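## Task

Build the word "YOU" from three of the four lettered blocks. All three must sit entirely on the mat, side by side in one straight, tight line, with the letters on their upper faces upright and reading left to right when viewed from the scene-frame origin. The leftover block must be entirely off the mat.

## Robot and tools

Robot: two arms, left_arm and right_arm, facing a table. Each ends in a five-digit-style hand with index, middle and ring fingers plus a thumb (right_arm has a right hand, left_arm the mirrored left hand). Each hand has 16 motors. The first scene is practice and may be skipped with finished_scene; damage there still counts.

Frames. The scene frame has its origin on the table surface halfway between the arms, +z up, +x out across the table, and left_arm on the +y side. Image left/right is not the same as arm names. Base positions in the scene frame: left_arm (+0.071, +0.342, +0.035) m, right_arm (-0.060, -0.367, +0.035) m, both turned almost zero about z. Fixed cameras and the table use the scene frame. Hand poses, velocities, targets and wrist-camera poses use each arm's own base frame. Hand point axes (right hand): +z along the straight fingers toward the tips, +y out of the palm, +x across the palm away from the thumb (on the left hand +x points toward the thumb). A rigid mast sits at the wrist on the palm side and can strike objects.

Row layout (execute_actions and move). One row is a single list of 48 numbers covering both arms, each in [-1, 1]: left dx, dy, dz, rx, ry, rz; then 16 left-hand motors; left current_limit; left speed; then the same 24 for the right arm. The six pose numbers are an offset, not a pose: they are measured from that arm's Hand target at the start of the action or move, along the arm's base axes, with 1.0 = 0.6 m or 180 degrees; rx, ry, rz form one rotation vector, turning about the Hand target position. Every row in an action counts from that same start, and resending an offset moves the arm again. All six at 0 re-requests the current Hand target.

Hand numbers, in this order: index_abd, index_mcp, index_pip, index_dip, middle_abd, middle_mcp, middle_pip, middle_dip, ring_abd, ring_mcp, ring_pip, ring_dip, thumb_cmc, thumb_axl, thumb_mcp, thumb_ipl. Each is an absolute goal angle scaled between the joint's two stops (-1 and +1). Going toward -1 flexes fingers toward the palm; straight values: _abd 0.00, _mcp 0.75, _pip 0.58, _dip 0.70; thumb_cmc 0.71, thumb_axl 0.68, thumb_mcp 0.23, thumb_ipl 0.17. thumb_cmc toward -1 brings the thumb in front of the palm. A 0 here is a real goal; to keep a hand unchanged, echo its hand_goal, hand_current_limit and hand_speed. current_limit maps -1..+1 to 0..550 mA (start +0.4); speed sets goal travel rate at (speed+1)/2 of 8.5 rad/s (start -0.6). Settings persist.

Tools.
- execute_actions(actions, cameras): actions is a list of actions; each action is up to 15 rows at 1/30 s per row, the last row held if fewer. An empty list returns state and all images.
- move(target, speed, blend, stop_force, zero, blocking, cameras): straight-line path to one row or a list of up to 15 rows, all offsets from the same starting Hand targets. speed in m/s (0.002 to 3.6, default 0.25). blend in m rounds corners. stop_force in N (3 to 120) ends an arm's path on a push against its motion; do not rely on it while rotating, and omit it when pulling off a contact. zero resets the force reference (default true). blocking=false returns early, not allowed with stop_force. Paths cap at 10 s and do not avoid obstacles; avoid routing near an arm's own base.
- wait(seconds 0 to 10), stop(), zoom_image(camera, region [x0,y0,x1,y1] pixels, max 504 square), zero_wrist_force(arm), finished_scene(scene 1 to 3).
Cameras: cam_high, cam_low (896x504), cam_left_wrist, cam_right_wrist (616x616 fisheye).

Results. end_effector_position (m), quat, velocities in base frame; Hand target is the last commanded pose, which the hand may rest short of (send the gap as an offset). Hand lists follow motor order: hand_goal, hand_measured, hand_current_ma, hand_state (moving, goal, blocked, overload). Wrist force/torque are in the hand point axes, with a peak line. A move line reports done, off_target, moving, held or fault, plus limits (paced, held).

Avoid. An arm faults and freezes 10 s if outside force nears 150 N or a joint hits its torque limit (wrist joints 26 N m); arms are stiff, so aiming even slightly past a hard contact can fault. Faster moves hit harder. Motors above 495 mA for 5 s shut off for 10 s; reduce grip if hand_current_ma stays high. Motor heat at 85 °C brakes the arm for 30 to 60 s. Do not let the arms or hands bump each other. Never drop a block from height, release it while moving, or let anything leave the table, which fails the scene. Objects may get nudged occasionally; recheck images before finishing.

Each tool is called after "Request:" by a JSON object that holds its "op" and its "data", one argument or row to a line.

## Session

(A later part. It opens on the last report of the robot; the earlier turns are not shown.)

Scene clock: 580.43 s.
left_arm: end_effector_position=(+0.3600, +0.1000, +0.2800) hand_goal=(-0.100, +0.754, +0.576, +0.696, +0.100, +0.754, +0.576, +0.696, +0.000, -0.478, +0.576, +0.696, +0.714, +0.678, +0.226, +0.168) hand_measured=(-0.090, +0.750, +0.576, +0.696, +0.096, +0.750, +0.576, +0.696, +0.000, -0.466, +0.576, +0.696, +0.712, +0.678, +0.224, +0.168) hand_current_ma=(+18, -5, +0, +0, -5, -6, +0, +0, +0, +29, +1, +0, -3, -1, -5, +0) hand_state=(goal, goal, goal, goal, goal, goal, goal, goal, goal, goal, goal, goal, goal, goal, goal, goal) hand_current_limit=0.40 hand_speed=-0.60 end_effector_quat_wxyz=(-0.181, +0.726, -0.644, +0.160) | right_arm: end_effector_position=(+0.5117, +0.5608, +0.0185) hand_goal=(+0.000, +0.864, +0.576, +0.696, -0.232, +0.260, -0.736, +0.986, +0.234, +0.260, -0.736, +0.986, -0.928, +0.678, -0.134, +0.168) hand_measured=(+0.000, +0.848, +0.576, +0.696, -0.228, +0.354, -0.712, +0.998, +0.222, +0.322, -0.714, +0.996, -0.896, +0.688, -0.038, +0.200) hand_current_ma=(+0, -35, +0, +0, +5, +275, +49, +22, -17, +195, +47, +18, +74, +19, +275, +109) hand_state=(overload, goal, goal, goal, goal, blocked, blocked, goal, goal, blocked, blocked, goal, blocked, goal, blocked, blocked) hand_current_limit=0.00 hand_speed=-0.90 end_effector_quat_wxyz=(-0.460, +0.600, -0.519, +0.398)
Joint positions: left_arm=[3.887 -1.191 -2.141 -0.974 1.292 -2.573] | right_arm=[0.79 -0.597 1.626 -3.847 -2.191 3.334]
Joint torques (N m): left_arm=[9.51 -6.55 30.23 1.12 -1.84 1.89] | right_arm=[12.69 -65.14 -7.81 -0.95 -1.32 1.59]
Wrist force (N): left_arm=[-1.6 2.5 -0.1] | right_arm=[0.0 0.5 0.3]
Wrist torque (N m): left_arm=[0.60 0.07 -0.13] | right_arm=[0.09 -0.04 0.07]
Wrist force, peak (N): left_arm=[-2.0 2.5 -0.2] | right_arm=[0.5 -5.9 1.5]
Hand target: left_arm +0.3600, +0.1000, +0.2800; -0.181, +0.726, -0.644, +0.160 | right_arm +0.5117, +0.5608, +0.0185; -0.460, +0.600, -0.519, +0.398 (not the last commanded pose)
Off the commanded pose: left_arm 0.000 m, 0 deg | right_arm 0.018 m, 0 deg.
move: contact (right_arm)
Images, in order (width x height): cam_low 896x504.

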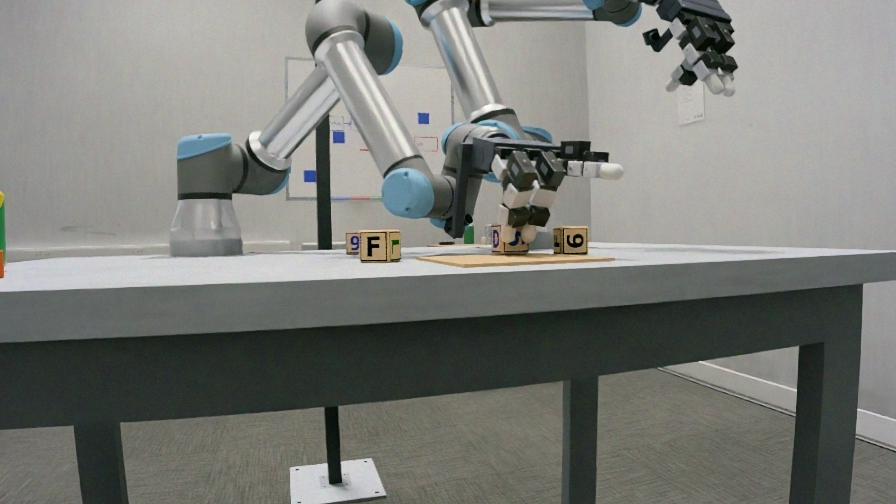

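Request:
{"op": "move", "data": {
  "target": [0,0,0,0,0,0,-0.1,0.754,0.576,0.696,0.1,0.754,0.576,0.696,0,-0.479,0.576,0.696,0.714,0.678,0.226,0.168,0.4,-0.6,0,0,-0.0025,0,0,0,0,0.863,0.576,0.696,-0.233,0.562,-0.737,0.986,0.233,0.562,-0.737,0.986,-0.929,0.678,0.09,0.168,0.2,-0.8],
  "speed": 0.02
}}

Request:
{"op": "move", "data": {
  "target": [
    [0,0,0,0,0,0,-0.1,0.754,0.576,0.696,0.1,0.754,0.576,0.696,0,-0.479,0.576,0.696,0.714,0.678,0.226,0.168,0.4,-0.6,0,0,0.17,0,0,0,0,0.863,0.576,0.696,-0.233,0.562,-0.737,0.986,0.233,0.562,-0.737,0.986,-0.929,0.678,0.09,0.168,0.2,-0.8],
    [0,0,0,0,0,0,-0.1,0.754,0.576,0.696,0.1,0.754,0.576,0.696,0,-0.479,0.576,0.696,0.714,0.678,0.226,0.168,0.4,-0.6,-0.1,-0.75,0.33,0,0,0,0,0.863,0.576,0.696,-0.233,0.562,-0.737,0.986,0.233,0.562,-0.737,0.986,-0.929,0.678,0.09,0.168,0.2,-0.8]
  ],
  "speed": [0.12,0.45],
  "blend": [0.02,0],
  "cameras": ["cam_low","cam_high"]
}}

Request:
{"op": "zoom_image", "data": {
  "camera": "cam_high",
  "region": [470, 240, 580, 310]
}}

Request:
{"op": "zoom_image", "data": {
  "camera": "cam_low",
  "region": [460, 200, 620, 280]
}}

Scene clock: 595.53 s.
left_arm: end_effector_position=(+0.3600, +0.1000, +0.2800) hand_goal=(-0.100, +0.754, +0.576, +0.696, +0.100, +0.754, +0.576, +0.696, +0.000, -0.478, +0.576, +0.696, +0.714, +0.678, +0.226, +0.168) hand_measured=(-0.090, +0.750, +0.576, +0.696, +0.096, +0.750, +0.576, +0.696, +0.000, -0.466, +0.576, +0.696, +0.712, +0.678, +0.224, +0.168) hand_current_ma=(+18, -5, +0, +0, -5, -6, +0, +0, +0, +29, +1, +0, -3, -1, -5, +0) hand_state=(goal, goal, goal, goal, goal, goal, goal, goal, goal, goal, goal, goal, goal, goal, goal, goal) hand_current_limit=0.40 hand_speed=-0.60 end_effector_quat_wxyz=(-0.181, +0.726, -0.644, +0.160) | right_arm: end_effector_position=(+0.5117, +0.5608, +0.0170) hand_goal=(+0.000, +0.864, +0.576, +0.696, -0.232, +0.562, -0.736, +0.986, +0.234, +0.562, -0.736, +0.986, -0.928, +0.678, +0.090, +0.168) hand_measured=(+0.000, +0.848, +0.576, +0.696, -0.228, +0.550, -0.732, +0.990, +0.230, +0.544, -0.734, +0.988, -0.918, +0.682, +0.088, +0.170) hand_current_ma=(+0, -35, +0, +0, +4, -20, +5, +3, -4, -37, +3, +2, +15, +5, -4, +3) hand_state=(overload, goal, goal, goal, goal, goal, goal, goal, goal, goal, goal, goal, goal, goal, goal, goal) hand_current_limit=0.20 hand_speed=-0.80 end_effector_quat_wxyz=(-0.460, +0.600, -0.519, +0.398)
Joint positions: left_arm=[3.887 -1.191 -2.141 -0.974 1.292 -2.573] | right_arm=[0.79 -0.594 1.626 -3.849 -2.191 3.334]
Joint torques (N m): left_arm=[9.26 -5.8 29.48 1.07 -1.93 2.04] | right_arm=[8.85 -41.58 -23.83 -4.19 -1.17 1.78]
Wrist force (N): left_arm=[-1.7 2.5 -0.2] | right_arm=[0.3 -0.4 0.2]
Wrist torque (N m): left_arm=[0.61 0.08 -0.14] | right_arm=[0.00 -0.06 0.06]
Wrist force, peak (N): left_arm=[-1.9 2.7 -0.6] | right_arm=[-0.1 0.3 0.7]
Hand target: left_arm +0.3600, +0.1000, +0.2800; -0.181, +0.726, -0.644, +0.160 | right_arm +0.5117, +0.5608, +0.0170; -0.460, +0.600, -0.519, +0.398
Off the commanded pose: left_arm 0.000 m, 0 deg | right_arm 0.000 m, 0 deg.
move: done

Scene clock: 598.37 s.
left_arm: end_effector_position=(+0.3600, +0.1000, +0.2800) hand_goal=(-0.100, +0.754, +0.576, +0.696, +0.100, +0.754, +0.576, +0.696, +0.000, -0.478, +0.576, +0.696, +0.714, +0.678, +0.226, +0.168) hand_measured=(-0.090, +0.750, +0.576, +0.696, +0.096, +0.750, +0.576, +0.696, +0.000, -0.466, +0.576, +0.696, +0.712, +0.678, +0.224, +0.168) hand_current_ma=(+18, -5, +0, +0, -5, -6, +0, +0, +0, +29, +1, +0, -3, -1, -5, +0) hand_state=(goal, goal, goal, goal, goal, goal, goal, goal, goal, goal, goal, goal, goal, goal, goal, goal) hand_current_limit=0.40 hand_speed=-0.60 end_effector_quat_wxyz=(-0.181, +0.726, -0.644, +0.160) | right_arm: end_effector_position=(+0.4517, +0.1108, +0.2150) hand_goal=(+0.000, +0.864, +0.576, +0.696, -0.232, +0.562, -0.736, +0.986, +0.234, +0.562, -0.736, +0.986, -0.928, +0.678, +0.090, +0.168) hand_measured=(+0.000, +0.848, +0.576, +0.696, -0.228, +0.552, -0.732, +0.990, +0.230, +0.544, -0.734, +0.988, -0.920, +0.682, +0.088, +0.170) hand_current_ma=(+0, -35, +0, +0, +4, -19, +5, +3, -4, -36, +2, +2, +11, +5, -3, +3) hand_state=(overload, goal, goal, goal, goal, goal, goal, goal, goal, goal, goal, goal, goal, goal, goal, goal) hand_current_limit=0.20 hand_speed=-0.80 end_effector_quat_wxyz=(-0.460, +0.600, -0.519, +0.398)
Joint positions: left_arm=[3.887 -1.191 -2.141 -0.974 1.292 -2.573] | right_arm=[-0.301 -1.614 2.596 -3.835 -1.141 3.018]
Joint torques (N m): left_arm=[8.53 -5.67 30.17 1.04 -1.79 1.79] | right_arm=[-15.53 -24.25 -24.41 -1.01 2.24 -1.92]
Wrist force (N): left_arm=[-1.6 2.5 -0.2] | right_arm=[-0.1 -0.2 0.1]
Wrist torque (N m): left_arm=[0.61 0.08 -0.12] | right_arm=[0.02 -0.01 0.18]
Wrist force, peak (N): left_arm=[-1.9 2.8 -0.4] | right_arm=[1.5 -0.3 -0.7]
Hand target: left_arm +0.3600, +0.1000, +0.2800; -0.181, +0.726, -0.644, +0.160 | right_arm +0.4517, +0.1108, +0.2150; -0.460, +0.600, -0.519, +0.398
Off the commanded pose: left_arm 0.000 m, 0 deg | right_arm 0.000 m, 0 deg.
move: done
Images, in order (width x height): cam_high 896x504, cam_low 896x504.

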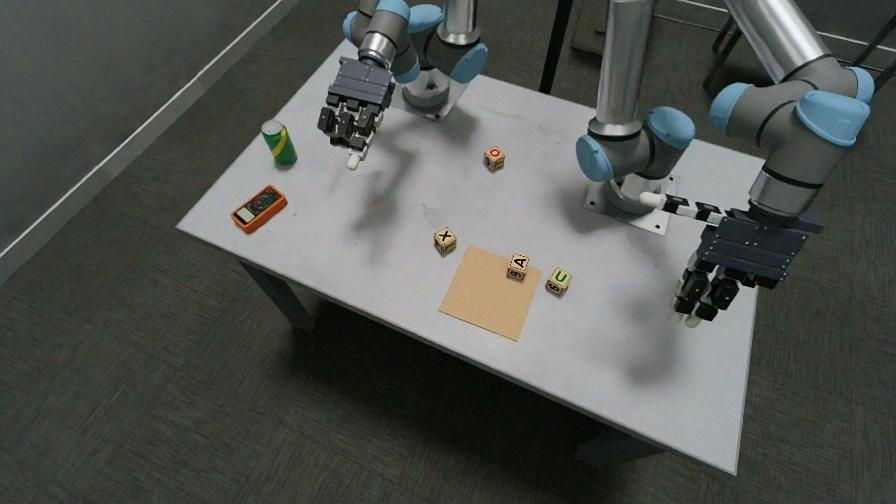

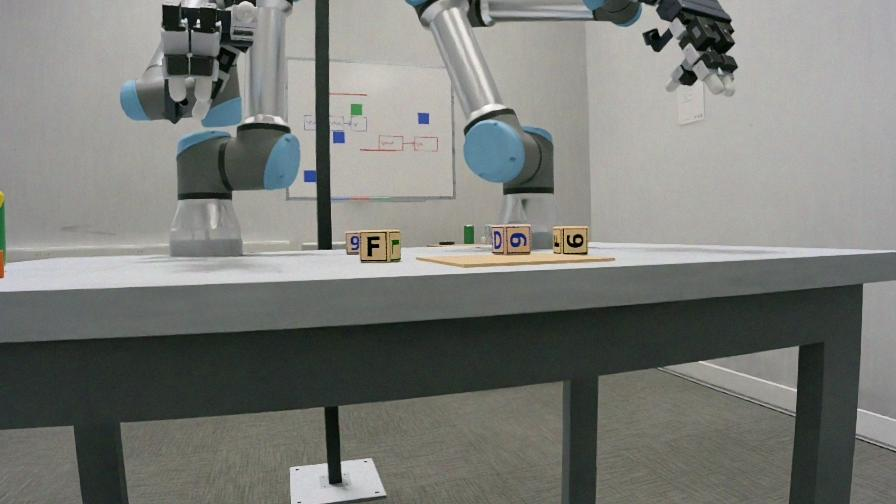

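Scaled by 4.582 from the camera's 896x504 image, which has a finer 1280x720 frame.

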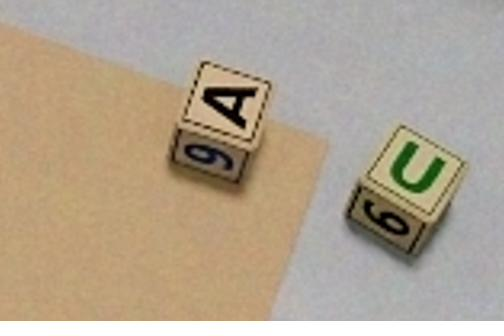

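Scaled by 3.150 from the camera's 896x504 image, which has a finer 1280x720 frame.

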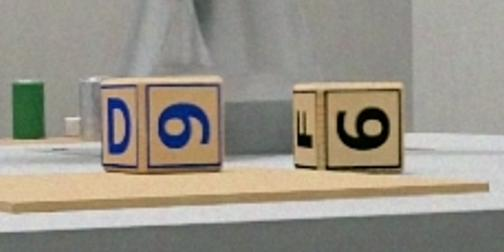

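Request:
{"op": "move", "data": {
  "target": [
    [0,-0.5,-0.1333,0,0,-0.0094,-0.1,0.754,0.576,0.696,0.1,0.754,0.576,0.696,0,-0.479,0.576,0.696,0.714,0.678,0.226,0.168,0.4,-0.6,0,0,0,0,0,0,0,0.863,0.576,0.696,-0.233,0.562,-0.737,0.986,0.233,0.562,-0.737,0.986,-0.929,0.678,0.09,0.168,0.2,-0.8],
    [-0.2523,-0.5315,-0.2167,0,0,-0.0094,-0.1,0.754,0.576,0.696,0.1,0.754,0.576,0.696,0,-0.479,0.576,0.696,0.714,0.678,0.226,0.168,0.4,-0.6,0,0,0,0,0,0,0,0.863,0.576,0.696,-0.233,0.562,-0.737,0.986,0.233,0.562,-0.737,0.986,-0.929,0.678,0.09,0.168,0.2,-0.8]
  ],
  "speed": [0.4,0.3],
  "blend": [0.04,0],
  "cameras": ["cam_low"]
}}

Scene clock: 628.70 s.
left_arm: end_effector_position=(+0.2087, -0.2189, +0.1499) hand_goal=(-0.100, +0.754, +0.576, +0.696, +0.100, +0.754, +0.576, +0.696, +0.000, -0.478, +0.576, +0.696, +0.714, +0.678, +0.226, +0.168) hand_measured=(-0.090, +0.750, +0.576, +0.696, +0.096, +0.748, +0.576, +0.696, +0.000, -0.466, +0.576, +0.696, +0.712, +0.678, +0.224, +0.168) hand_current_ma=(+18, -7, +0, +0, -5, -9, +0, +0, +0, +29, +1, +0, -4, -1, -5, +0) hand_state=(goal, goal, goal, goal, goal, goal, goal, goal, goal, goal, goal, goal, goal, goal, goal, goal) hand_current_limit=0.40 hand_speed=-0.60 end_effector_quat_wxyz=(-0.179, +0.716, -0.655, +0.163) | right_arm: end_effector_position=(+0.4517, +0.1108, +0.2150) hand_goal=(+0.000, +0.864, +0.576, +0.696, -0.232, +0.562, -0.736, +0.986, +0.234, +0.562, -0.736, +0.986, -0.928, +0.678, +0.090, +0.168) hand_measured=(+0.000, +0.848, +0.576, +0.696, -0.228, +0.552, -0.732, +0.990, +0.230, +0.544, -0.734, +0.988, -0.920, +0.682, +0.088, +0.170) hand_current_ma=(+0, -35, +0, +0, +4, -19, +5, +3, -4, -36, +2, +2, +11, +5, -3, +3) hand_state=(overload, goal, goal, goal, goal, goal, goal, goal, goal, goal, goal, goal, goal, goal, goal, goal) hand_current_limit=0.20 hand_speed=-0.80 end_effector_quat_wxyz=(-0.460, +0.600, -0.519, +0.398)
Joint positions: left_arm=[2.817 -1.062 -2.57 -0.628 1.761 -3.512] | right_arm=[-0.301 -1.614 2.596 -3.835 -1.141 3.018]
Joint torques (N m): left_arm=[-10.1 11.38 12.07 1.16 1.8 -2.44] | right_arm=[-13.6 -23.1 -23.96 -0.96 2.46 -2.13]
Wrist force (N): left_arm=[-2.1 2.6 -0.4] | right_arm=[0.0 -0.1 0.0]
Wrist torque (N m): left_arm=[0.63 0.14 -0.06] | right_arm=[0.06 -0.02 0.19]
Wrist force, peak (N): left_arm=[-1.9 4.3 -0.3] | right_arm=[0.1 -0.4 0.1]
Hand target: left_arm +0.2086, -0.2189, +0.1499; -0.179, +0.716, -0.655, +0.163 | right_arm +0.4517, +0.1108, +0.2150; -0.460, +0.600, -0.519, +0.398
Off the commanded pose: left_arm 0.000 m, 0 deg | right_arm 0.000 m, 0 deg.
move: done
Images, in order (width x height): cam_low 896x504.

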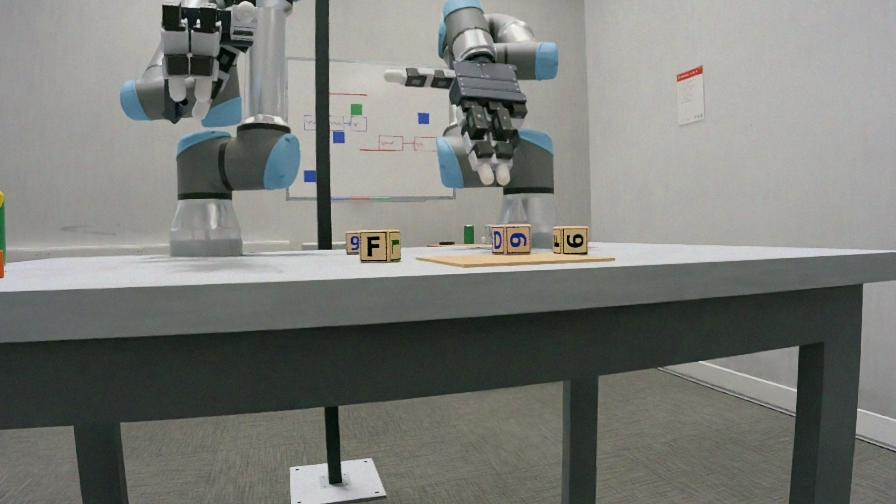

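Request:
{"op": "move", "data": {
  "target": [
    [0,0,-0.1467,0,0,0,-0.1,0.754,0.576,0.696,0.1,0.754,0.576,0.696,0,-0.479,0.576,0.696,0.714,0.678,0.226,0.168,0.4,-0.6,0,0,0,0,0,0,0,0.863,0.576,0.696,-0.233,0.562,-0.737,0.986,0.233,0.562,-0.737,0.986,-0.929,0.678,0.09,0.168,0.2,-0.8],
    [0.0382,0.0035,-0.1467,0,0,0,-0.1,0.754,0.576,0.696,0.1,0.754,0.576,0.696,0,-0.479,0.576,0.696,0.714,0.678,0.226,0.168,0.4,-0.6,0,0,0,0,0,0,0,0.863,0.576,0.696,-0.233,0.562,-0.737,0.986,0.233,0.562,-0.737,0.986,-0.929,0.678,0.09,0.168,0.2,-0.8],
    [0.0481,0.0044,-0.1334,0,0,0,-0.1,0.754,0.576,0.696,0.1,0.754,0.576,0.696,0,-0.479,0.576,0.696,0.714,0.678,0.226,0.168,0.4,-0.6,0,0,0,0,0,0,0,0.863,0.576,0.696,-0.233,0.562,-0.737,0.986,0.233,0.562,-0.737,0.986,-0.929,0.678,0.09,0.168,0.2,-0.8],
    [0.0598,0.0054,-0.1217,0,0,0,-0.1,0.754,0.576,0.696,0.1,0.754,0.576,0.696,0,-0.479,0.576,0.696,0.714,0.678,0.226,0.168,0.4,-0.6,0,0,0,0,0,0,0,0.863,0.576,0.696,-0.233,0.562,-0.737,0.986,0.233,0.562,-0.737,0.986,-0.929,0.678,0.09,0.168,0.2,-0.8],
    [0.0747,0.0068,-0.1117,0,0,0,-0.1,0.754,0.576,0.696,0.1,0.754,0.576,0.696,0,-0.479,0.576,0.696,0.714,0.678,0.226,0.168,0.4,-0.6,0,0,0,0,0,0,0,0.863,0.576,0.696,-0.233,0.562,-0.737,0.986,0.233,0.562,-0.737,0.986,-0.929,0.678,0.09,0.168,0.2,-0.8],
    [0.0896,0.0082,-0.105,0,0,0,-0.1,0.754,0.576,0.696,0.1,0.754,0.576,0.696,0,-0.479,0.576,0.696,0.714,0.678,0.226,0.168,0.4,-0.6,0,0,0,0,0,0,0,0.863,0.576,0.696,-0.233,0.562,-0.737,0.986,0.233,0.562,-0.737,0.986,-0.929,0.678,0.09,0.168,0.2,-0.8],
    [0.1062,0.0097,-0.1,0,0,0,-0.1,0.754,0.576,0.696,0.1,0.754,0.576,0.696,0,-0.479,0.576,0.696,0.714,0.678,0.226,0.168,0.4,-0.6,0,0,0,0,0,0,0,0.863,0.576,0.696,-0.233,0.562,-0.737,0.986,0.233,0.562,-0.737,0.986,-0.929,0.678,0.09,0.168,0.2,-0.8]
  ],
  "speed": [0.12,0.04,0.025,0.025,0.025,0.025,0.025],
  "blend": [0,0.002,0.003,0.003,0.003,0.003,0],
  "cameras": ["cam_low","cam_high","cam_left_wrist"]
}}

Request:
{"op": "zoom_image", "data": {
  "camera": "cam_high",
  "region": [470, 240, 580, 310]
}}

Request:
{"op": "zoom_image", "data": {
  "camera": "cam_low",
  "region": [460, 200, 620, 280]
}}

Scene clock: 669.87 s.
left_arm: end_effector_position=(+0.2723, -0.2131, +0.0899) hand_goal=(-0.100, +0.754, +0.576, +0.696, +0.100, +0.754, +0.576, +0.696, +0.000, -0.478, +0.576, +0.696, +0.714, +0.678, +0.226, +0.168) hand_measured=(-0.090, +0.748, +0.576, +0.696, +0.096, +0.748, +0.576, +0.696, +0.000, -0.466, +0.576, +0.696, +0.712, +0.678, +0.224, +0.168) hand_current_ma=(+18, -11, +0, +0, -5, -12, +0, +0, +0, +29, +1, +0, -4, -1, -5, +0) hand_state=(goal, goal, goal, goal, goal, goal, goal, goal, goal, goal, goal, goal, goal, goal, goal, goal) hand_current_limit=0.40 hand_speed=-0.60 end_effector_quat_wxyz=(-0.179, +0.716, -0.655, +0.163) | right_arm: end_effector_position=(+0.4517, +0.1108, +0.2150) hand_goal=(+0.000, +0.864, +0.576, +0.696, -0.232, +0.562, -0.736, +0.986, +0.234, +0.562, -0.736, +0.986, -0.928, +0.678, +0.090, +0.168) hand_measured=(+0.000, +0.848, +0.576, +0.696, -0.228, +0.552, -0.732, +0.990, +0.230, +0.544, -0.734, +0.988, -0.920, +0.682, +0.088, +0.170) hand_current_ma=(+0, -35, +0, +0, +4, -19, +5, +3, -4, -36, +2, +2, +11, +5, -3, +3) hand_state=(overload, goal, goal, goal, goal, goal, goal, goal, goal, goal, goal, goal, goal, goal, goal, goal) hand_current_limit=0.20 hand_speed=-0.80 end_effector_quat_wxyz=(-0.460, +0.600, -0.519, +0.398)
Joint positions: left_arm=[2.908 -1.397 -2.59 -0.258 1.721 -3.429] | right_arm=[-0.301 -1.614 2.596 -3.835 -1.141 3.018]
Joint torques (N m): left_arm=[9.99 -3.67 23.88 1.12 -1.23 1.94] | right_arm=[-13.57 -23.14 -24.42 -1.16 2.32 -2.06]
Wrist force (N): left_arm=[-1.7 2.6 -0.2] | right_arm=[0.1 -0.1 0.0]
Wrist torque (N m): left_arm=[0.61 0.07 -0.15] | right_arm=[0.05 -0.03 0.19]
Wrist force, peak (N): left_arm=[-2.0 3.4 0.3] | right_arm=[0.1 -0.4 0.1]
Hand target: left_arm +0.2724, -0.2131, +0.0899; -0.179, +0.716, -0.655, +0.163 | right_arm +0.4517, +0.1108, +0.2150; -0.460, +0.600, -0.519, +0.398
Off the commanded pose: left_arm 0.000 m, 0 deg | right_arm 0.000 m, 0 deg.
move: done
camera_calibration:
cam_left_wrist: T_world_to_cam=[[0.517406, 0.796864, 0.311928, -0.0296655], [0.10188, -0.419282, 0.902122, -0.250768], [0.849654, -0.434984, -0.298123, -0.180502], [0, 0, 0, 1]] pos_world=[0.194261, -0.160019, 0.181665]
Images, in order (width x height): cam_high 896x504, cam_low 896x504, cam_left_wrist 616x616.

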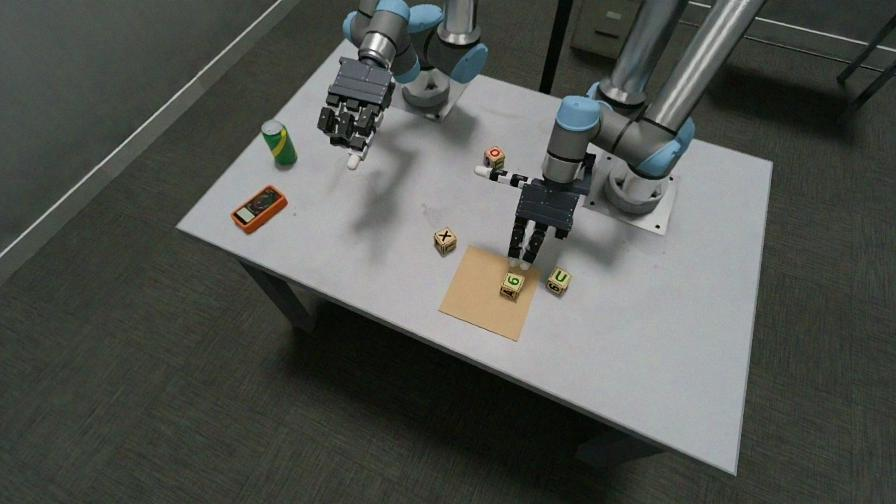

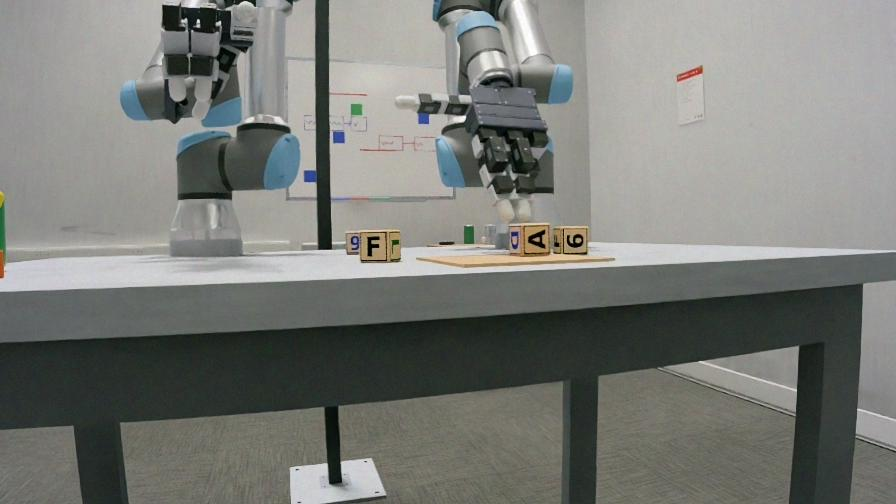

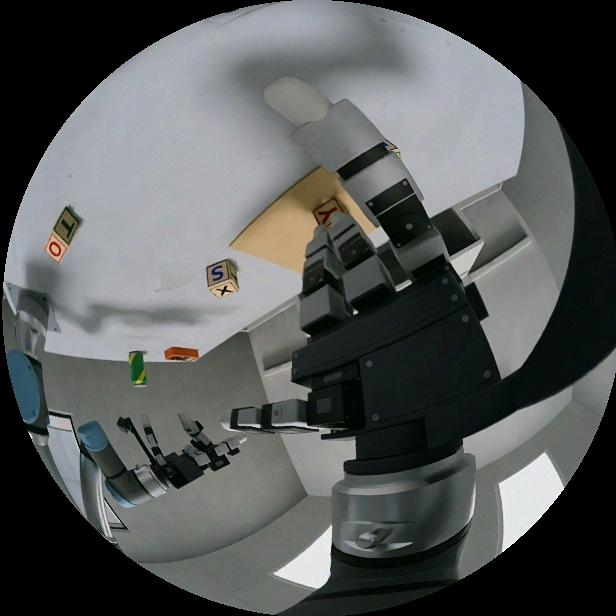

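Scaled by 4.582 from the camera's 896x504 image, which has a finer 1280x720 frame.

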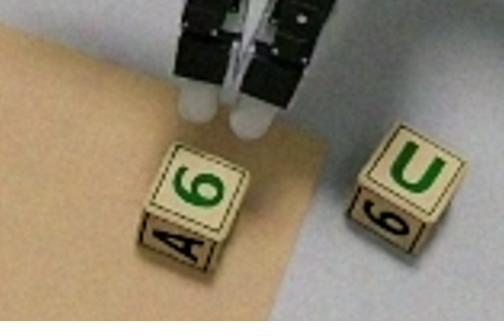

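Scaled by 3.150 from the camera's 896x504 image, which has a finer 1280x720 frame.

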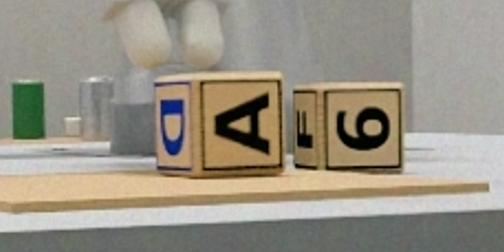

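Request:
{"op": "move", "data": {
  "target": [
    [-0.0198,-0.0103,0,0,0,0.0128,-0.1,0.754,0.576,0.696,0.1,0.754,0.576,0.696,0,-0.479,0.576,0.696,0.714,0.678,0.226,0.168,0.4,-0.6,0,0,0,0,0,0,0,0.863,0.576,0.696,-0.233,0.562,-0.737,0.986,0.233,0.562,-0.737,0.986,-0.929,0.678,0.09,0.168,0.2,-0.8],
    [-0.0198,-0.0103,-0.0465,0,0,0.0128,-0.1,0.754,0.576,0.696,0.1,0.754,0.576,0.696,0,-0.479,0.576,0.696,0.714,0.678,0.226,0.168,0.4,-0.6,0,0,0,0,0,0,0,0.863,0.576,0.696,-0.233,0.562,-0.737,0.986,0.233,0.562,-0.737,0.986,-0.929,0.678,0.09,0.168,0.2,-0.8],
    [0.0182,-0.0053,-0.0465,0,0,0.0128,-0.1,0.754,0.576,0.696,0.1,0.754,0.576,0.696,0,-0.479,0.576,0.696,0.714,0.678,0.226,0.168,0.4,-0.6,0,0,0,0,0,0,0,0.863,0.576,0.696,-0.233,0.562,-0.737,0.986,0.233,0.562,-0.737,0.986,-0.929,0.678,0.09,0.168,0.2,-0.8],
    [0.0281,-0.004,-0.0332,0,0,0.0128,-0.1,0.754,0.576,0.696,0.1,0.754,0.576,0.696,0,-0.479,0.576,0.696,0.714,0.678,0.226,0.168,0.4,-0.6,0,0,0,0,0,0,0,0.863,0.576,0.696,-0.233,0.562,-0.737,0.986,0.233,0.562,-0.737,0.986,-0.929,0.678,0.09,0.168,0.2,-0.8],
    [0.0397,-0.0025,-0.0215,0,0,0.0128,-0.1,0.754,0.576,0.696,0.1,0.754,0.576,0.696,0,-0.479,0.576,0.696,0.714,0.678,0.226,0.168,0.4,-0.6,0,0,0,0,0,0,0,0.863,0.576,0.696,-0.233,0.562,-0.737,0.986,0.233,0.562,-0.737,0.986,-0.929,0.678,0.09,0.168,0.2,-0.8],
    [0.0546,-0.0005,-0.0115,0,0,0.0128,-0.1,0.754,0.576,0.696,0.1,0.754,0.576,0.696,0,-0.479,0.576,0.696,0.714,0.678,0.226,0.168,0.4,-0.6,0,0,0,0,0,0,0,0.863,0.576,0.696,-0.233,0.562,-0.737,0.986,0.233,0.562,-0.737,0.986,-0.929,0.678,0.09,0.168,0.2,-0.8],
    [0.0694,0.0014,-0.0048,0,0,0.0128,-0.1,0.754,0.576,0.696,0.1,0.754,0.576,0.696,0,-0.479,0.576,0.696,0.714,0.678,0.226,0.168,0.4,-0.6,0,0,0,0,0,0,0,0.863,0.576,0.696,-0.233,0.562,-0.737,0.986,0.233,0.562,-0.737,0.986,-0.929,0.678,0.09,0.168,0.2,-0.8],
    [0.0839,0.0034,0.0002,0,0,0.0128,-0.1,0.754,0.576,0.696,0.1,0.754,0.576,0.696,0,-0.479,0.576,0.696,0.714,0.678,0.226,0.168,0.4,-0.6,0,0,0,0,0,0,0,0.863,0.576,0.696,-0.233,0.562,-0.737,0.986,0.233,0.562,-0.737,0.986,-0.929,0.678,0.09,0.168,0.2,-0.8]
  ],
  "speed": [0.06,0.06,0.03,0.025,0.025,0.025,0.025,0.025],
  "blend": [0,0.0,0.002,0.003,0.003,0.003,0.003,0],
  "cameras": ["cam_low","cam_high"]
}}

Request:
{"op": "zoom_image", "data": {
  "camera": "cam_high",
  "region": [480, 260, 580, 330]
}}

Request:
{"op": "zoom_image", "data": {
  "camera": "cam_low",
  "region": [460, 200, 620, 280]
}}

Scene clock: 718.43 s.
left_arm: end_effector_position=(+0.3226, -0.2110, +0.0900) hand_goal=(-0.100, +0.754, +0.576, +0.696, +0.100, +0.754, +0.576, +0.696, +0.000, -0.478, +0.576, +0.696, +0.714, +0.678, +0.226, +0.168) hand_measured=(-0.090, +0.748, +0.576, +0.696, +0.096, +0.748, +0.576, +0.696, +0.000, -0.466, +0.576, +0.696, +0.712, +0.678, +0.224, +0.168) hand_current_ma=(+18, -11, +0, +0, -5, -12, +0, +0, +0, +29, +1, +0, -4, -1, -5, +0) hand_state=(goal, goal, goal, goal, goal, goal, goal, goal, goal, goal, goal, goal, goal, goal, goal, goal) hand_current_limit=0.40 hand_speed=-0.60 end_effector_quat_wxyz=(-0.182, +0.729, -0.640, +0.160) | right_arm: end_effector_position=(+0.4517, +0.1108, +0.2150) hand_goal=(+0.000, +0.864, +0.576, +0.696, -0.232, +0.562, -0.736, +0.986, +0.234, +0.562, -0.736, +0.986, -0.928, +0.678, +0.090, +0.168) hand_measured=(+0.000, +0.848, +0.576, +0.696, -0.228, +0.552, -0.732, +0.990, +0.230, +0.544, -0.734, +0.988, -0.920, +0.682, +0.088, +0.170) hand_current_ma=(+0, -35, +0, +0, +4, -19, +5, +3, -4, -36, +2, +2, +11, +5, -3, +3) hand_state=(overload, goal, goal, goal, goal, goal, goal, goal, goal, goal, goal, goal, goal, goal, goal, goal) hand_current_limit=0.20 hand_speed=-0.80 end_effector_quat_wxyz=(-0.460, +0.600, -0.519, +0.398)
Joint positions: left_arm=[2.946 -1.515 -2.493 -0.237 1.722 -3.432] | right_arm=[-0.301 -1.614 2.596 -3.835 -1.141 3.018]
Joint torques (N m): left_arm=[9.44 0.8 24.3 1.27 -1.14 1.82] | right_arm=[-14.32 -22.6 -24.17 -1.15 2.14 -2.07]
Wrist force (N): left_arm=[-1.4 2.7 -0.5] | right_arm=[0.0 0.0 0.0]
Wrist torque (N m): left_arm=[0.65 0.02 -0.13] | right_arm=[0.07 -0.02 0.18]
Wrist force, peak (N): left_arm=[-1.9 3.0 -0.5] | right_arm=[0.1 -0.4 0.0]
Hand target: left_arm +0.3227, -0.2110, +0.0901; -0.182, +0.729, -0.640, +0.160 | right_arm +0.4517, +0.1108, +0.2150; -0.460, +0.600, -0.519, +0.398
Off the commanded pose: left_arm 0.000 m, 0 deg | right_arm 0.000 m, 0 deg.
move: done
Images, in order (width x height): cam_high 896x504, cam_low 896x504.

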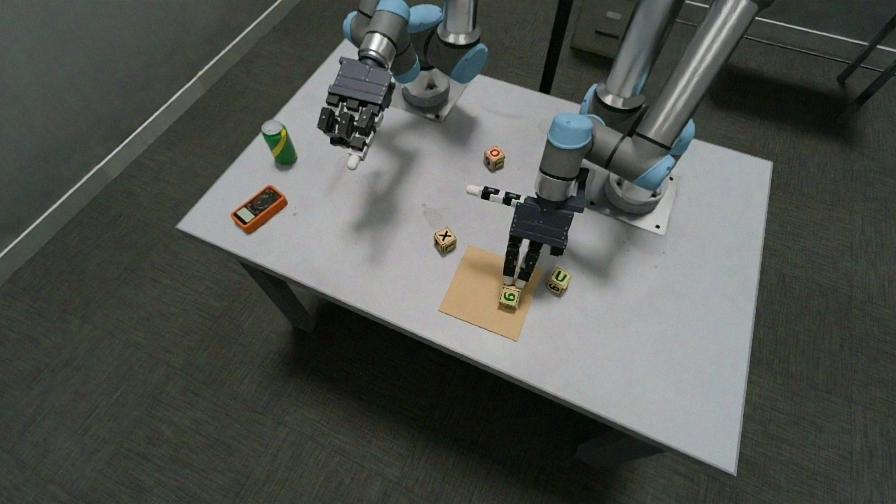

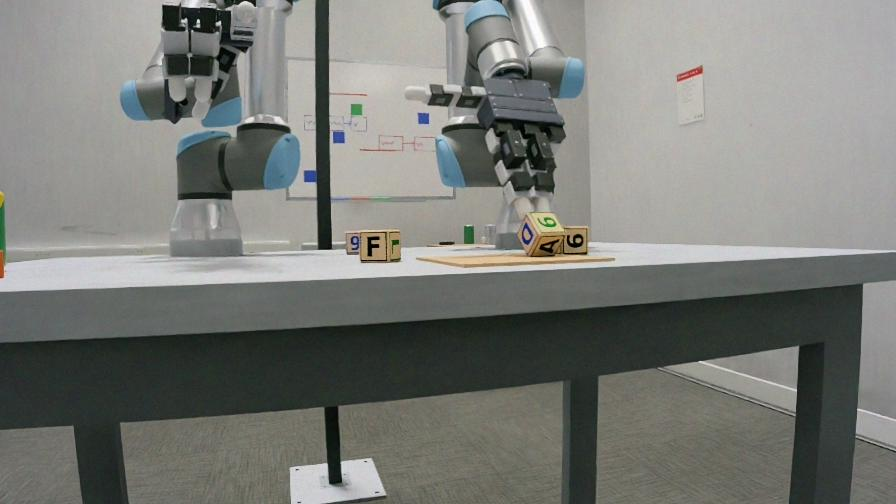

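Scaled by 5.040 from the camera's 896x504 image, which has a finer 1280x720 frame.

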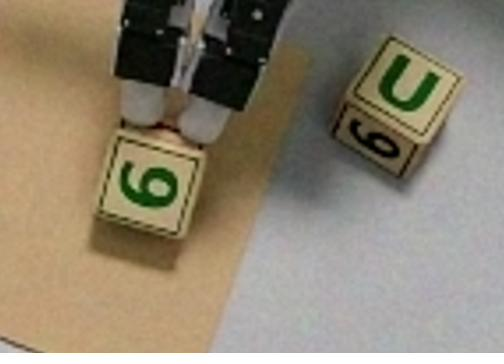

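Scaled by 3.150 from the camera's 896x504 image, which has a finer 1280x720 frame.

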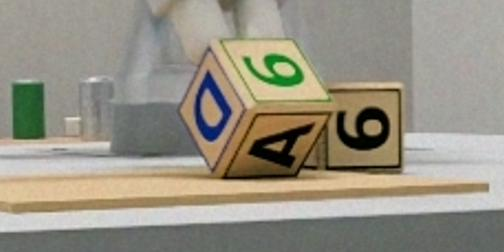

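Request:
{"op": "move", "data": {
  "target": [
    [0.0165,0.0022,0.003,0,0,0,-0.1,0.754,0.576,0.696,0.1,0.754,0.576,0.696,0,-0.479,0.576,0.696,0.714,0.678,0.226,0.168,0.4,-0.6,0,0,0,0,0,0,0,0.863,0.576,0.696,-0.233,0.562,-0.737,0.986,0.233,0.562,-0.737,0.986,-0.929,0.678,0.09,0.168,0.2,-0.8],
    [0.0281,0.0037,0,0,0,0,-0.1,0.754,0.576,0.696,0.1,0.754,0.576,0.696,0,-0.479,0.576,0.696,0.714,0.678,0.226,0.168,0.4,-0.6,0,0,0,0,0,0,0,0.863,0.576,0.696,-0.233,0.562,-0.737,0.986,0.233,0.562,-0.737,0.986,-0.929,0.678,0.09,0.168,0.2,-0.8]
  ],
  "speed": 0.025,
  "blend": [0.003,0],
  "cameras": ["cam_low","cam_high"]
}}

Request:
{"op": "zoom_image", "data": {
  "camera": "cam_high",
  "region": [480, 260, 580, 330]
}}

Request:
{"op": "zoom_image", "data": {
  "camera": "cam_low",
  "region": [460, 200, 620, 280]
}}

Scene clock: 731.07 s.
left_arm: end_effector_position=(+0.3395, -0.2088, +0.0901) hand_goal=(-0.100, +0.754, +0.576, +0.696, +0.100, +0.754, +0.576, +0.696, +0.000, -0.478, +0.576, +0.696, +0.714, +0.678, +0.226, +0.168) hand_measured=(-0.090, +0.748, +0.576, +0.696, +0.096, +0.748, +0.576, +0.696, +0.000, -0.466, +0.576, +0.696, +0.712, +0.678, +0.224, +0.168) hand_current_ma=(+18, -11, +0, +0, -5, -12, +0, +0, +0, +29, +1, +0, -4, -1, -5, +0) hand_state=(goal, goal, goal, goal, goal, goal, goal, goal, goal, goal, goal, goal, goal, goal, goal, goal) hand_current_limit=0.40 hand_speed=-0.60 end_effector_quat_wxyz=(-0.182, +0.729, -0.640, +0.160) | right_arm: end_effector_position=(+0.4517, +0.1108, +0.2150) hand_goal=(+0.000, +0.864, +0.576, +0.696, -0.232, +0.562, -0.736, +0.986, +0.234, +0.562, -0.736, +0.986, -0.928, +0.678, +0.090, +0.168) hand_measured=(+0.000, +0.848, +0.576, +0.696, -0.228, +0.552, -0.732, +0.990, +0.230, +0.544, -0.734, +0.988, -0.920, +0.682, +0.088, +0.170) hand_current_ma=(+0, -35, +0, +0, +4, -19, +5, +3, -4, -36, +2, +2, +11, +5, -3, +3) hand_state=(overload, goal, goal, goal, goal, goal, goal, goal, goal, goal, goal, goal, goal, goal, goal, goal) hand_current_limit=0.20 hand_speed=-0.80 end_effector_quat_wxyz=(-0.460, +0.600, -0.519, +0.398)
Joint positions: left_arm=[2.962 -1.55 -2.461 -0.232 1.715 -3.417] | right_arm=[-0.301 -1.614 2.596 -3.835 -1.141 3.018]
Joint torques (N m): left_arm=[10.26 2.63 23.58 4.03 -1.2 2.03] | right_arm=[-14.05 -23.49 -24.39 -1.27 2.03 -2.12]
Wrist force (N): left_arm=[-1.5 2.8 -0.2] | right_arm=[0.2 0.1 0.2]
Wrist torque (N m): left_arm=[0.63 0.05 -0.14] | right_arm=[0.06 -0.06 0.21]
Wrist force, peak (N): left_arm=[-2.0 2.8 -0.4] | right_arm=[-0.1 -0.4 0.1]
Hand target: left_arm +0.3396, -0.2088, +0.0901; -0.182, +0.729, -0.640, +0.160 | right_arm +0.4517, +0.1108, +0.2150; -0.460, +0.600, -0.519, +0.398
Off the commanded pose: left_arm 0.000 m, 0 deg | right_arm 0.000 m, 0 deg.
move: done
Images, in order (width x height): cam_high 896x504, cam_low 896x504.

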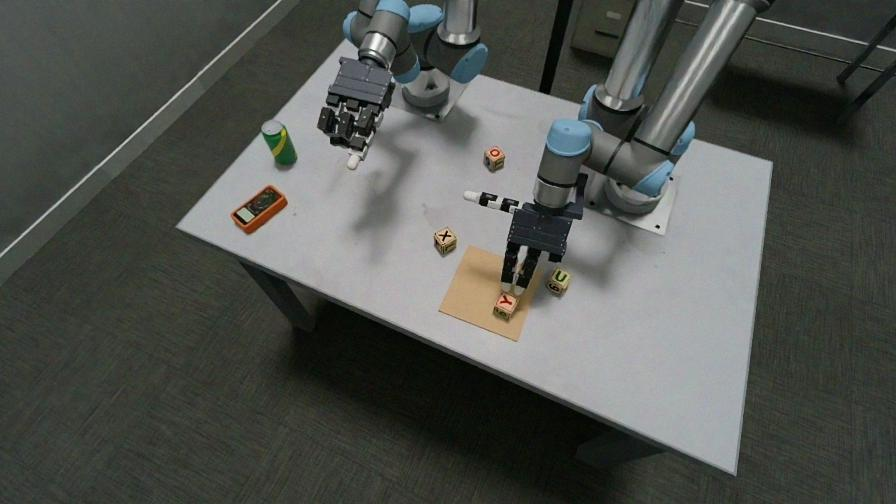

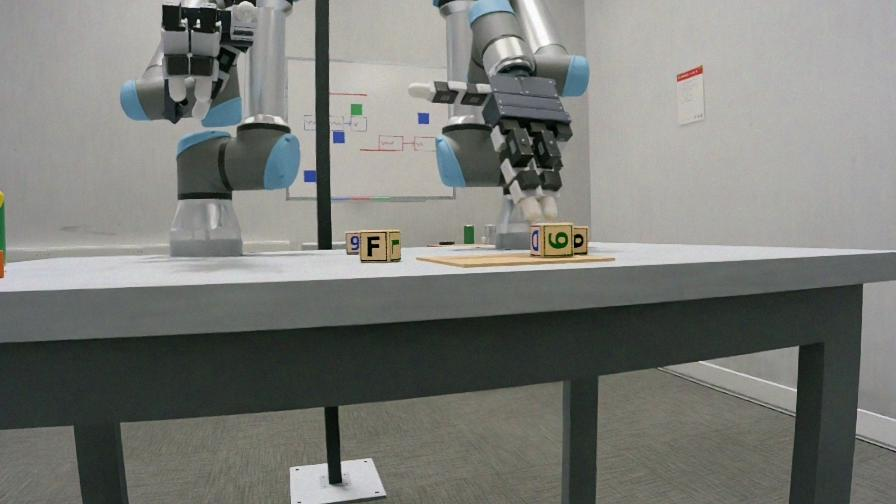

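Scaled by 5.040 from the camera's 896x504 image, which has a finer 1280x720 frame.

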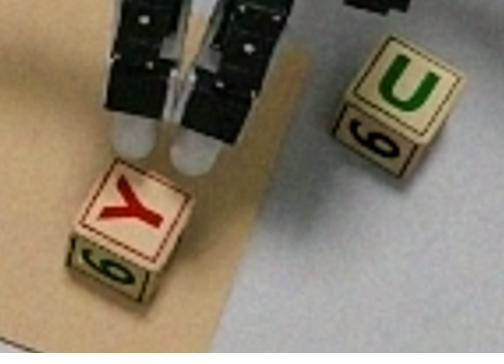

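Scaled by 3.150 from the camera's 896x504 image, which has a finer 1280x720 frame.

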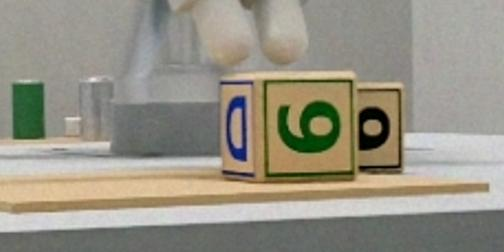

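Request:
{"op": "move", "data": {
  "target": [
    [0,0,0.1833,0,0,0,-0.1,0.342,0.576,0.696,0.1,0.342,0.576,0.696,0,-0.479,0.576,0.696,0.714,0.678,0.226,0.168,0.4,-0.6,-0.0862,0.0153,0.0583,-0.0602,0.4123,0,0,0.863,0.576,0.696,-0.1,0.754,0.576,0.696,0.1,0.754,0.576,0.696,0.714,0.678,0.226,0.168,0.4,-0.6],
    [0.2292,0.0238,0.1833,-0.0203,0.1542,0,-0.1,0.342,0.576,0.696,0.1,0.342,0.576,0.696,0,-0.479,0.576,0.696,0.714,0.678,0.226,0.168,0.4,-0.6,-0.432,0.2505,-0.025,-0.5166,0.0971,0.6478,0,0.863,0.576,0.696,-0.1,0.754,0.576,0.696,0.1,0.754,0.576,0.696,0.714,0.678,0.226,0.168,0.4,-0.6]
  ],
  "speed": [0.4,0.5],
  "blend": [0.02,0]
}}

Request:
{"op": "move", "data": {
  "target": [0,0,-0.13,0,0,0,-0.1,0.342,0.576,0.696,0.1,0.342,0.576,0.696,0,-0.479,0.576,0.696,0.714,0.678,0.226,0.168,0.4,-0.6,0,0,-0.1,0,0,0,0,0.863,0.576,0.696,-0.1,0.754,0.576,0.696,0.1,0.754,0.576,0.696,0.714,0.678,0.226,0.168,0.4,-0.6],
  "speed": 0.12,
  "cameras": ["cam_low","cam_high"]
}}

Request:
{"op": "zoom_image", "data": {
  "camera": "cam_low",
  "region": [460, 160, 640, 280]
}}

Request:
{"op": "zoom_image", "data": {
  "camera": "cam_high",
  "region": [400, 80, 600, 330]
}}

Scene clock: 846.90 s.
left_arm: end_effector_position=(+0.4771, -0.1945, +0.2000) hand_goal=(-0.100, +0.342, +0.576, +0.696, +0.100, +0.342, +0.576, +0.696, +0.000, -0.478, +0.576, +0.696, +0.714, +0.678, +0.226, +0.168) hand_measured=(-0.090, +0.344, +0.576, +0.696, +0.096, +0.344, +0.576, +0.696, +0.000, -0.466, +0.576, +0.696, +0.712, +0.678, +0.224, +0.168) hand_current_ma=(+18, +2, +0, +0, -5, +1, +0, +0, +0, +29, +1, +0, -3, -1, -5, +0) hand_state=(goal, goal, goal, goal, goal, goal, goal, goal, goal, goal, goal, goal, goal, goal, goal, goal) hand_current_limit=0.40 hand_speed=-0.60 end_effector_quat_wxyz=(+0.000, +0.752, -0.660, +0.000) | right_arm: end_effector_position=(+0.1925, +0.2611, +0.2000) hand_goal=(+0.000, +0.864, +0.576, +0.696, -0.100, +0.754, +0.576, +0.696, +0.100, +0.754, +0.576, +0.696, +0.714, +0.678, +0.226, +0.168) hand_measured=(+0.000, +0.858, +0.576, +0.696, -0.094, +0.750, +0.574, +0.698, +0.094, +0.750, +0.572, +0.698, +0.712, +0.680, +0.222, +0.170) hand_current_ma=(+0, -9, +0, +0, +8, -4, -2, +2, -8, -5, -4, +2, -2, +3, -8, +1) hand_state=(overload, goal, goal, goal, goal, goal, goal, goal, goal, goal, goal, goal, goal, goal, goal, goal) hand_current_limit=0.40 hand_speed=-0.60 end_effector_quat_wxyz=(+0.000, +0.864, +0.503, +0.000)
Joint positions: left_arm=[3.092 -1.812 -1.709 -1.191 1.571 -3.321] | right_arm=[0.795 -1.927 2.268 -1.913 -1.571 1.311]
Joint torques (N m): left_arm=[9.65 19.87 29.02 0.56 -1.35 1.99] | right_arm=[15.55 -18.13 -18.26 -1.11 2.19 -2.29]
Wrist force (N): left_arm=[-1.9 1.5 0.3] | right_arm=[0.1 0.0 0.1]
Wrist torque (N m): left_arm=[0.48 0.13 -0.19] | right_arm=[-0.18 -0.03 0.11]
Wrist force, peak (N): left_arm=[-1.6 3.1 -0.6] | right_arm=[-0.4 -0.6 0.0]
Hand target: left_arm +0.4771, -0.1945, +0.2000; +0.000, +0.752, -0.660, +0.000 | right_arm +0.1925, +0.2611, +0.2000; +0.000, +0.864, +0.503, +0.000
Off the commanded pose: left_arm 0.000 m, 0 deg | right_arm 0.000 m, 0 deg.
move: done

Scene clock: 848.10 s.
left_arm: end_effector_position=(+0.4771, -0.1945, +0.1221) hand_goal=(-0.100, +0.342, +0.576, +0.696, +0.100, +0.342, +0.576, +0.696, +0.000, -0.478, +0.576, +0.696, +0.714, +0.678, +0.226, +0.168) hand_measured=(-0.090, +0.344, +0.576, +0.696, +0.096, +0.344, +0.576, +0.696, +0.000, -0.466, +0.576, +0.696, +0.712, +0.678, +0.224, +0.168) hand_current_ma=(+18, +2, +0, +0, -5, +2, +0, +0, +0, +29, +1, +0, -3, -1, -5, +0) hand_state=(goal, goal, goal, goal, goal, goal, goal, goal, goal, goal, goal, goal, goal, goal, goal, goal) hand_current_limit=0.40 hand_speed=-0.60 end_effector_quat_wxyz=(+0.000, +0.752, -0.660, +0.000) | right_arm: end_effector_position=(+0.1925, +0.2610, +0.1400) hand_goal=(+0.000, +0.864, +0.576, +0.696, -0.100, +0.754, +0.576, +0.696, +0.100, +0.754, +0.576, +0.696, +0.714, +0.678, +0.226, +0.168) hand_measured=(+0.000, +0.858, +0.576, +0.696, -0.094, +0.750, +0.574, +0.698, +0.094, +0.750, +0.572, +0.698, +0.712, +0.680, +0.222, +0.170) hand_current_ma=(+0, -9, +0, +0, +8, -4, -2, +2, -8, -5, -4, +2, -2, +3, -8, +1) hand_state=(overload, goal, goal, goal, goal, goal, goal, goal, goal, goal, goal, goal, goal, goal, goal, goal) hand_current_limit=0.40 hand_speed=-0.60 end_effector_quat_wxyz=(+0.000, +0.864, +0.503, +0.000)
Joint positions: left_arm=[3.092 -1.898 -1.818 -0.996 1.571 -3.321] | right_arm=[0.795 -1.844 2.385 -2.113 -1.571 1.311]
Joint torques (N m): left_arm=[-4.6 21.64 9.93 3.47 -1.11 -2.13] | right_arm=[7.93 0.02 -15.66 -4.25 -2.11 2.42]
Wrist force (N): left_arm=[-2.0 1.2 0.3] | right_arm=[0.2 0.0 -0.1]
Wrist torque (N m): left_arm=[0.44 0.14 -0.17] | right_arm=[-0.16 -0.05 0.11]
Wrist force, peak (N): left_arm=[-2.4 1.6 0.1] | right_arm=[-0.2 0.1 -0.8]
Hand target: left_arm +0.4771, -0.1945, +0.1220; +0.000, +0.752, -0.660, +0.000 | right_arm +0.1925, +0.2611, +0.1400; +0.000, +0.864, +0.503, +0.000
Off the commanded pose: left_arm 0.000 m, 0 deg | right_arm 0.000 m, 0 deg.
move: done
Images, in order (width x height): cam_high 896x504, cam_low 896x504.

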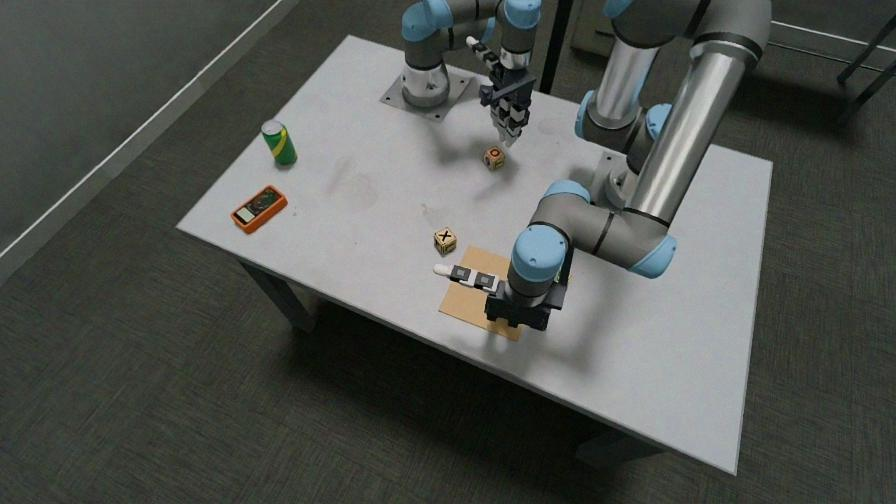

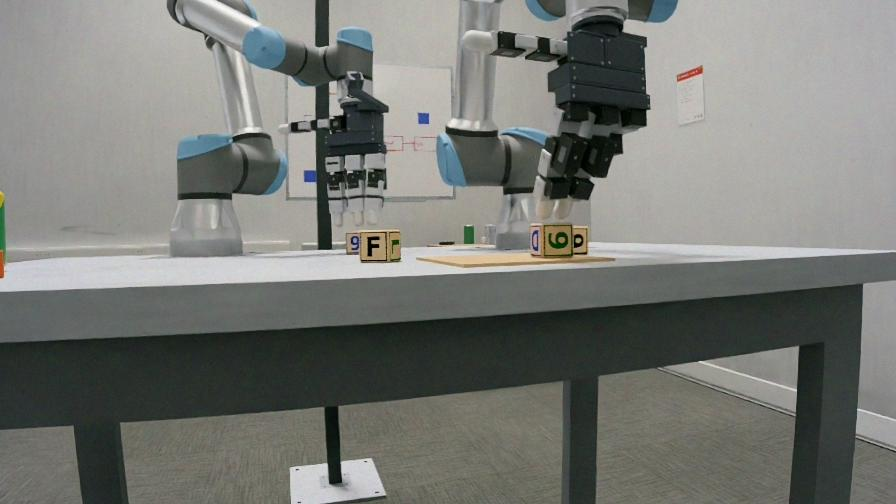

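Scaled by 2.800 from the camera's 896x504 image, which has a finer 1280x720 frame.

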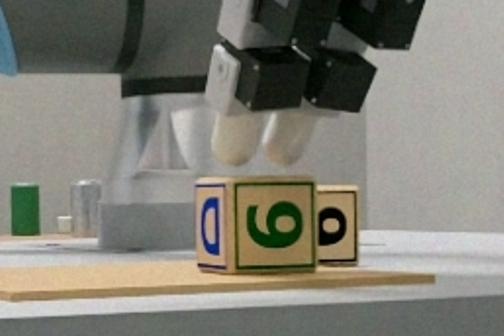

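Scaled by 2.016 from the camera's 896x504 image, which has a finer 1280x720 frame.

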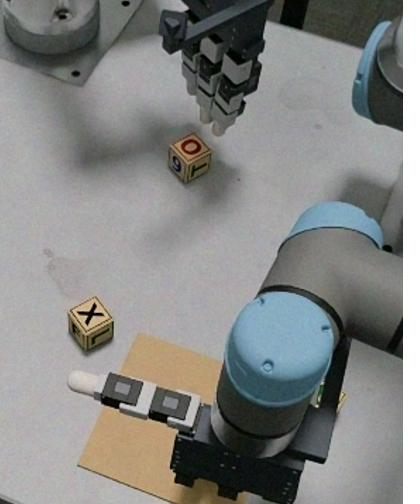

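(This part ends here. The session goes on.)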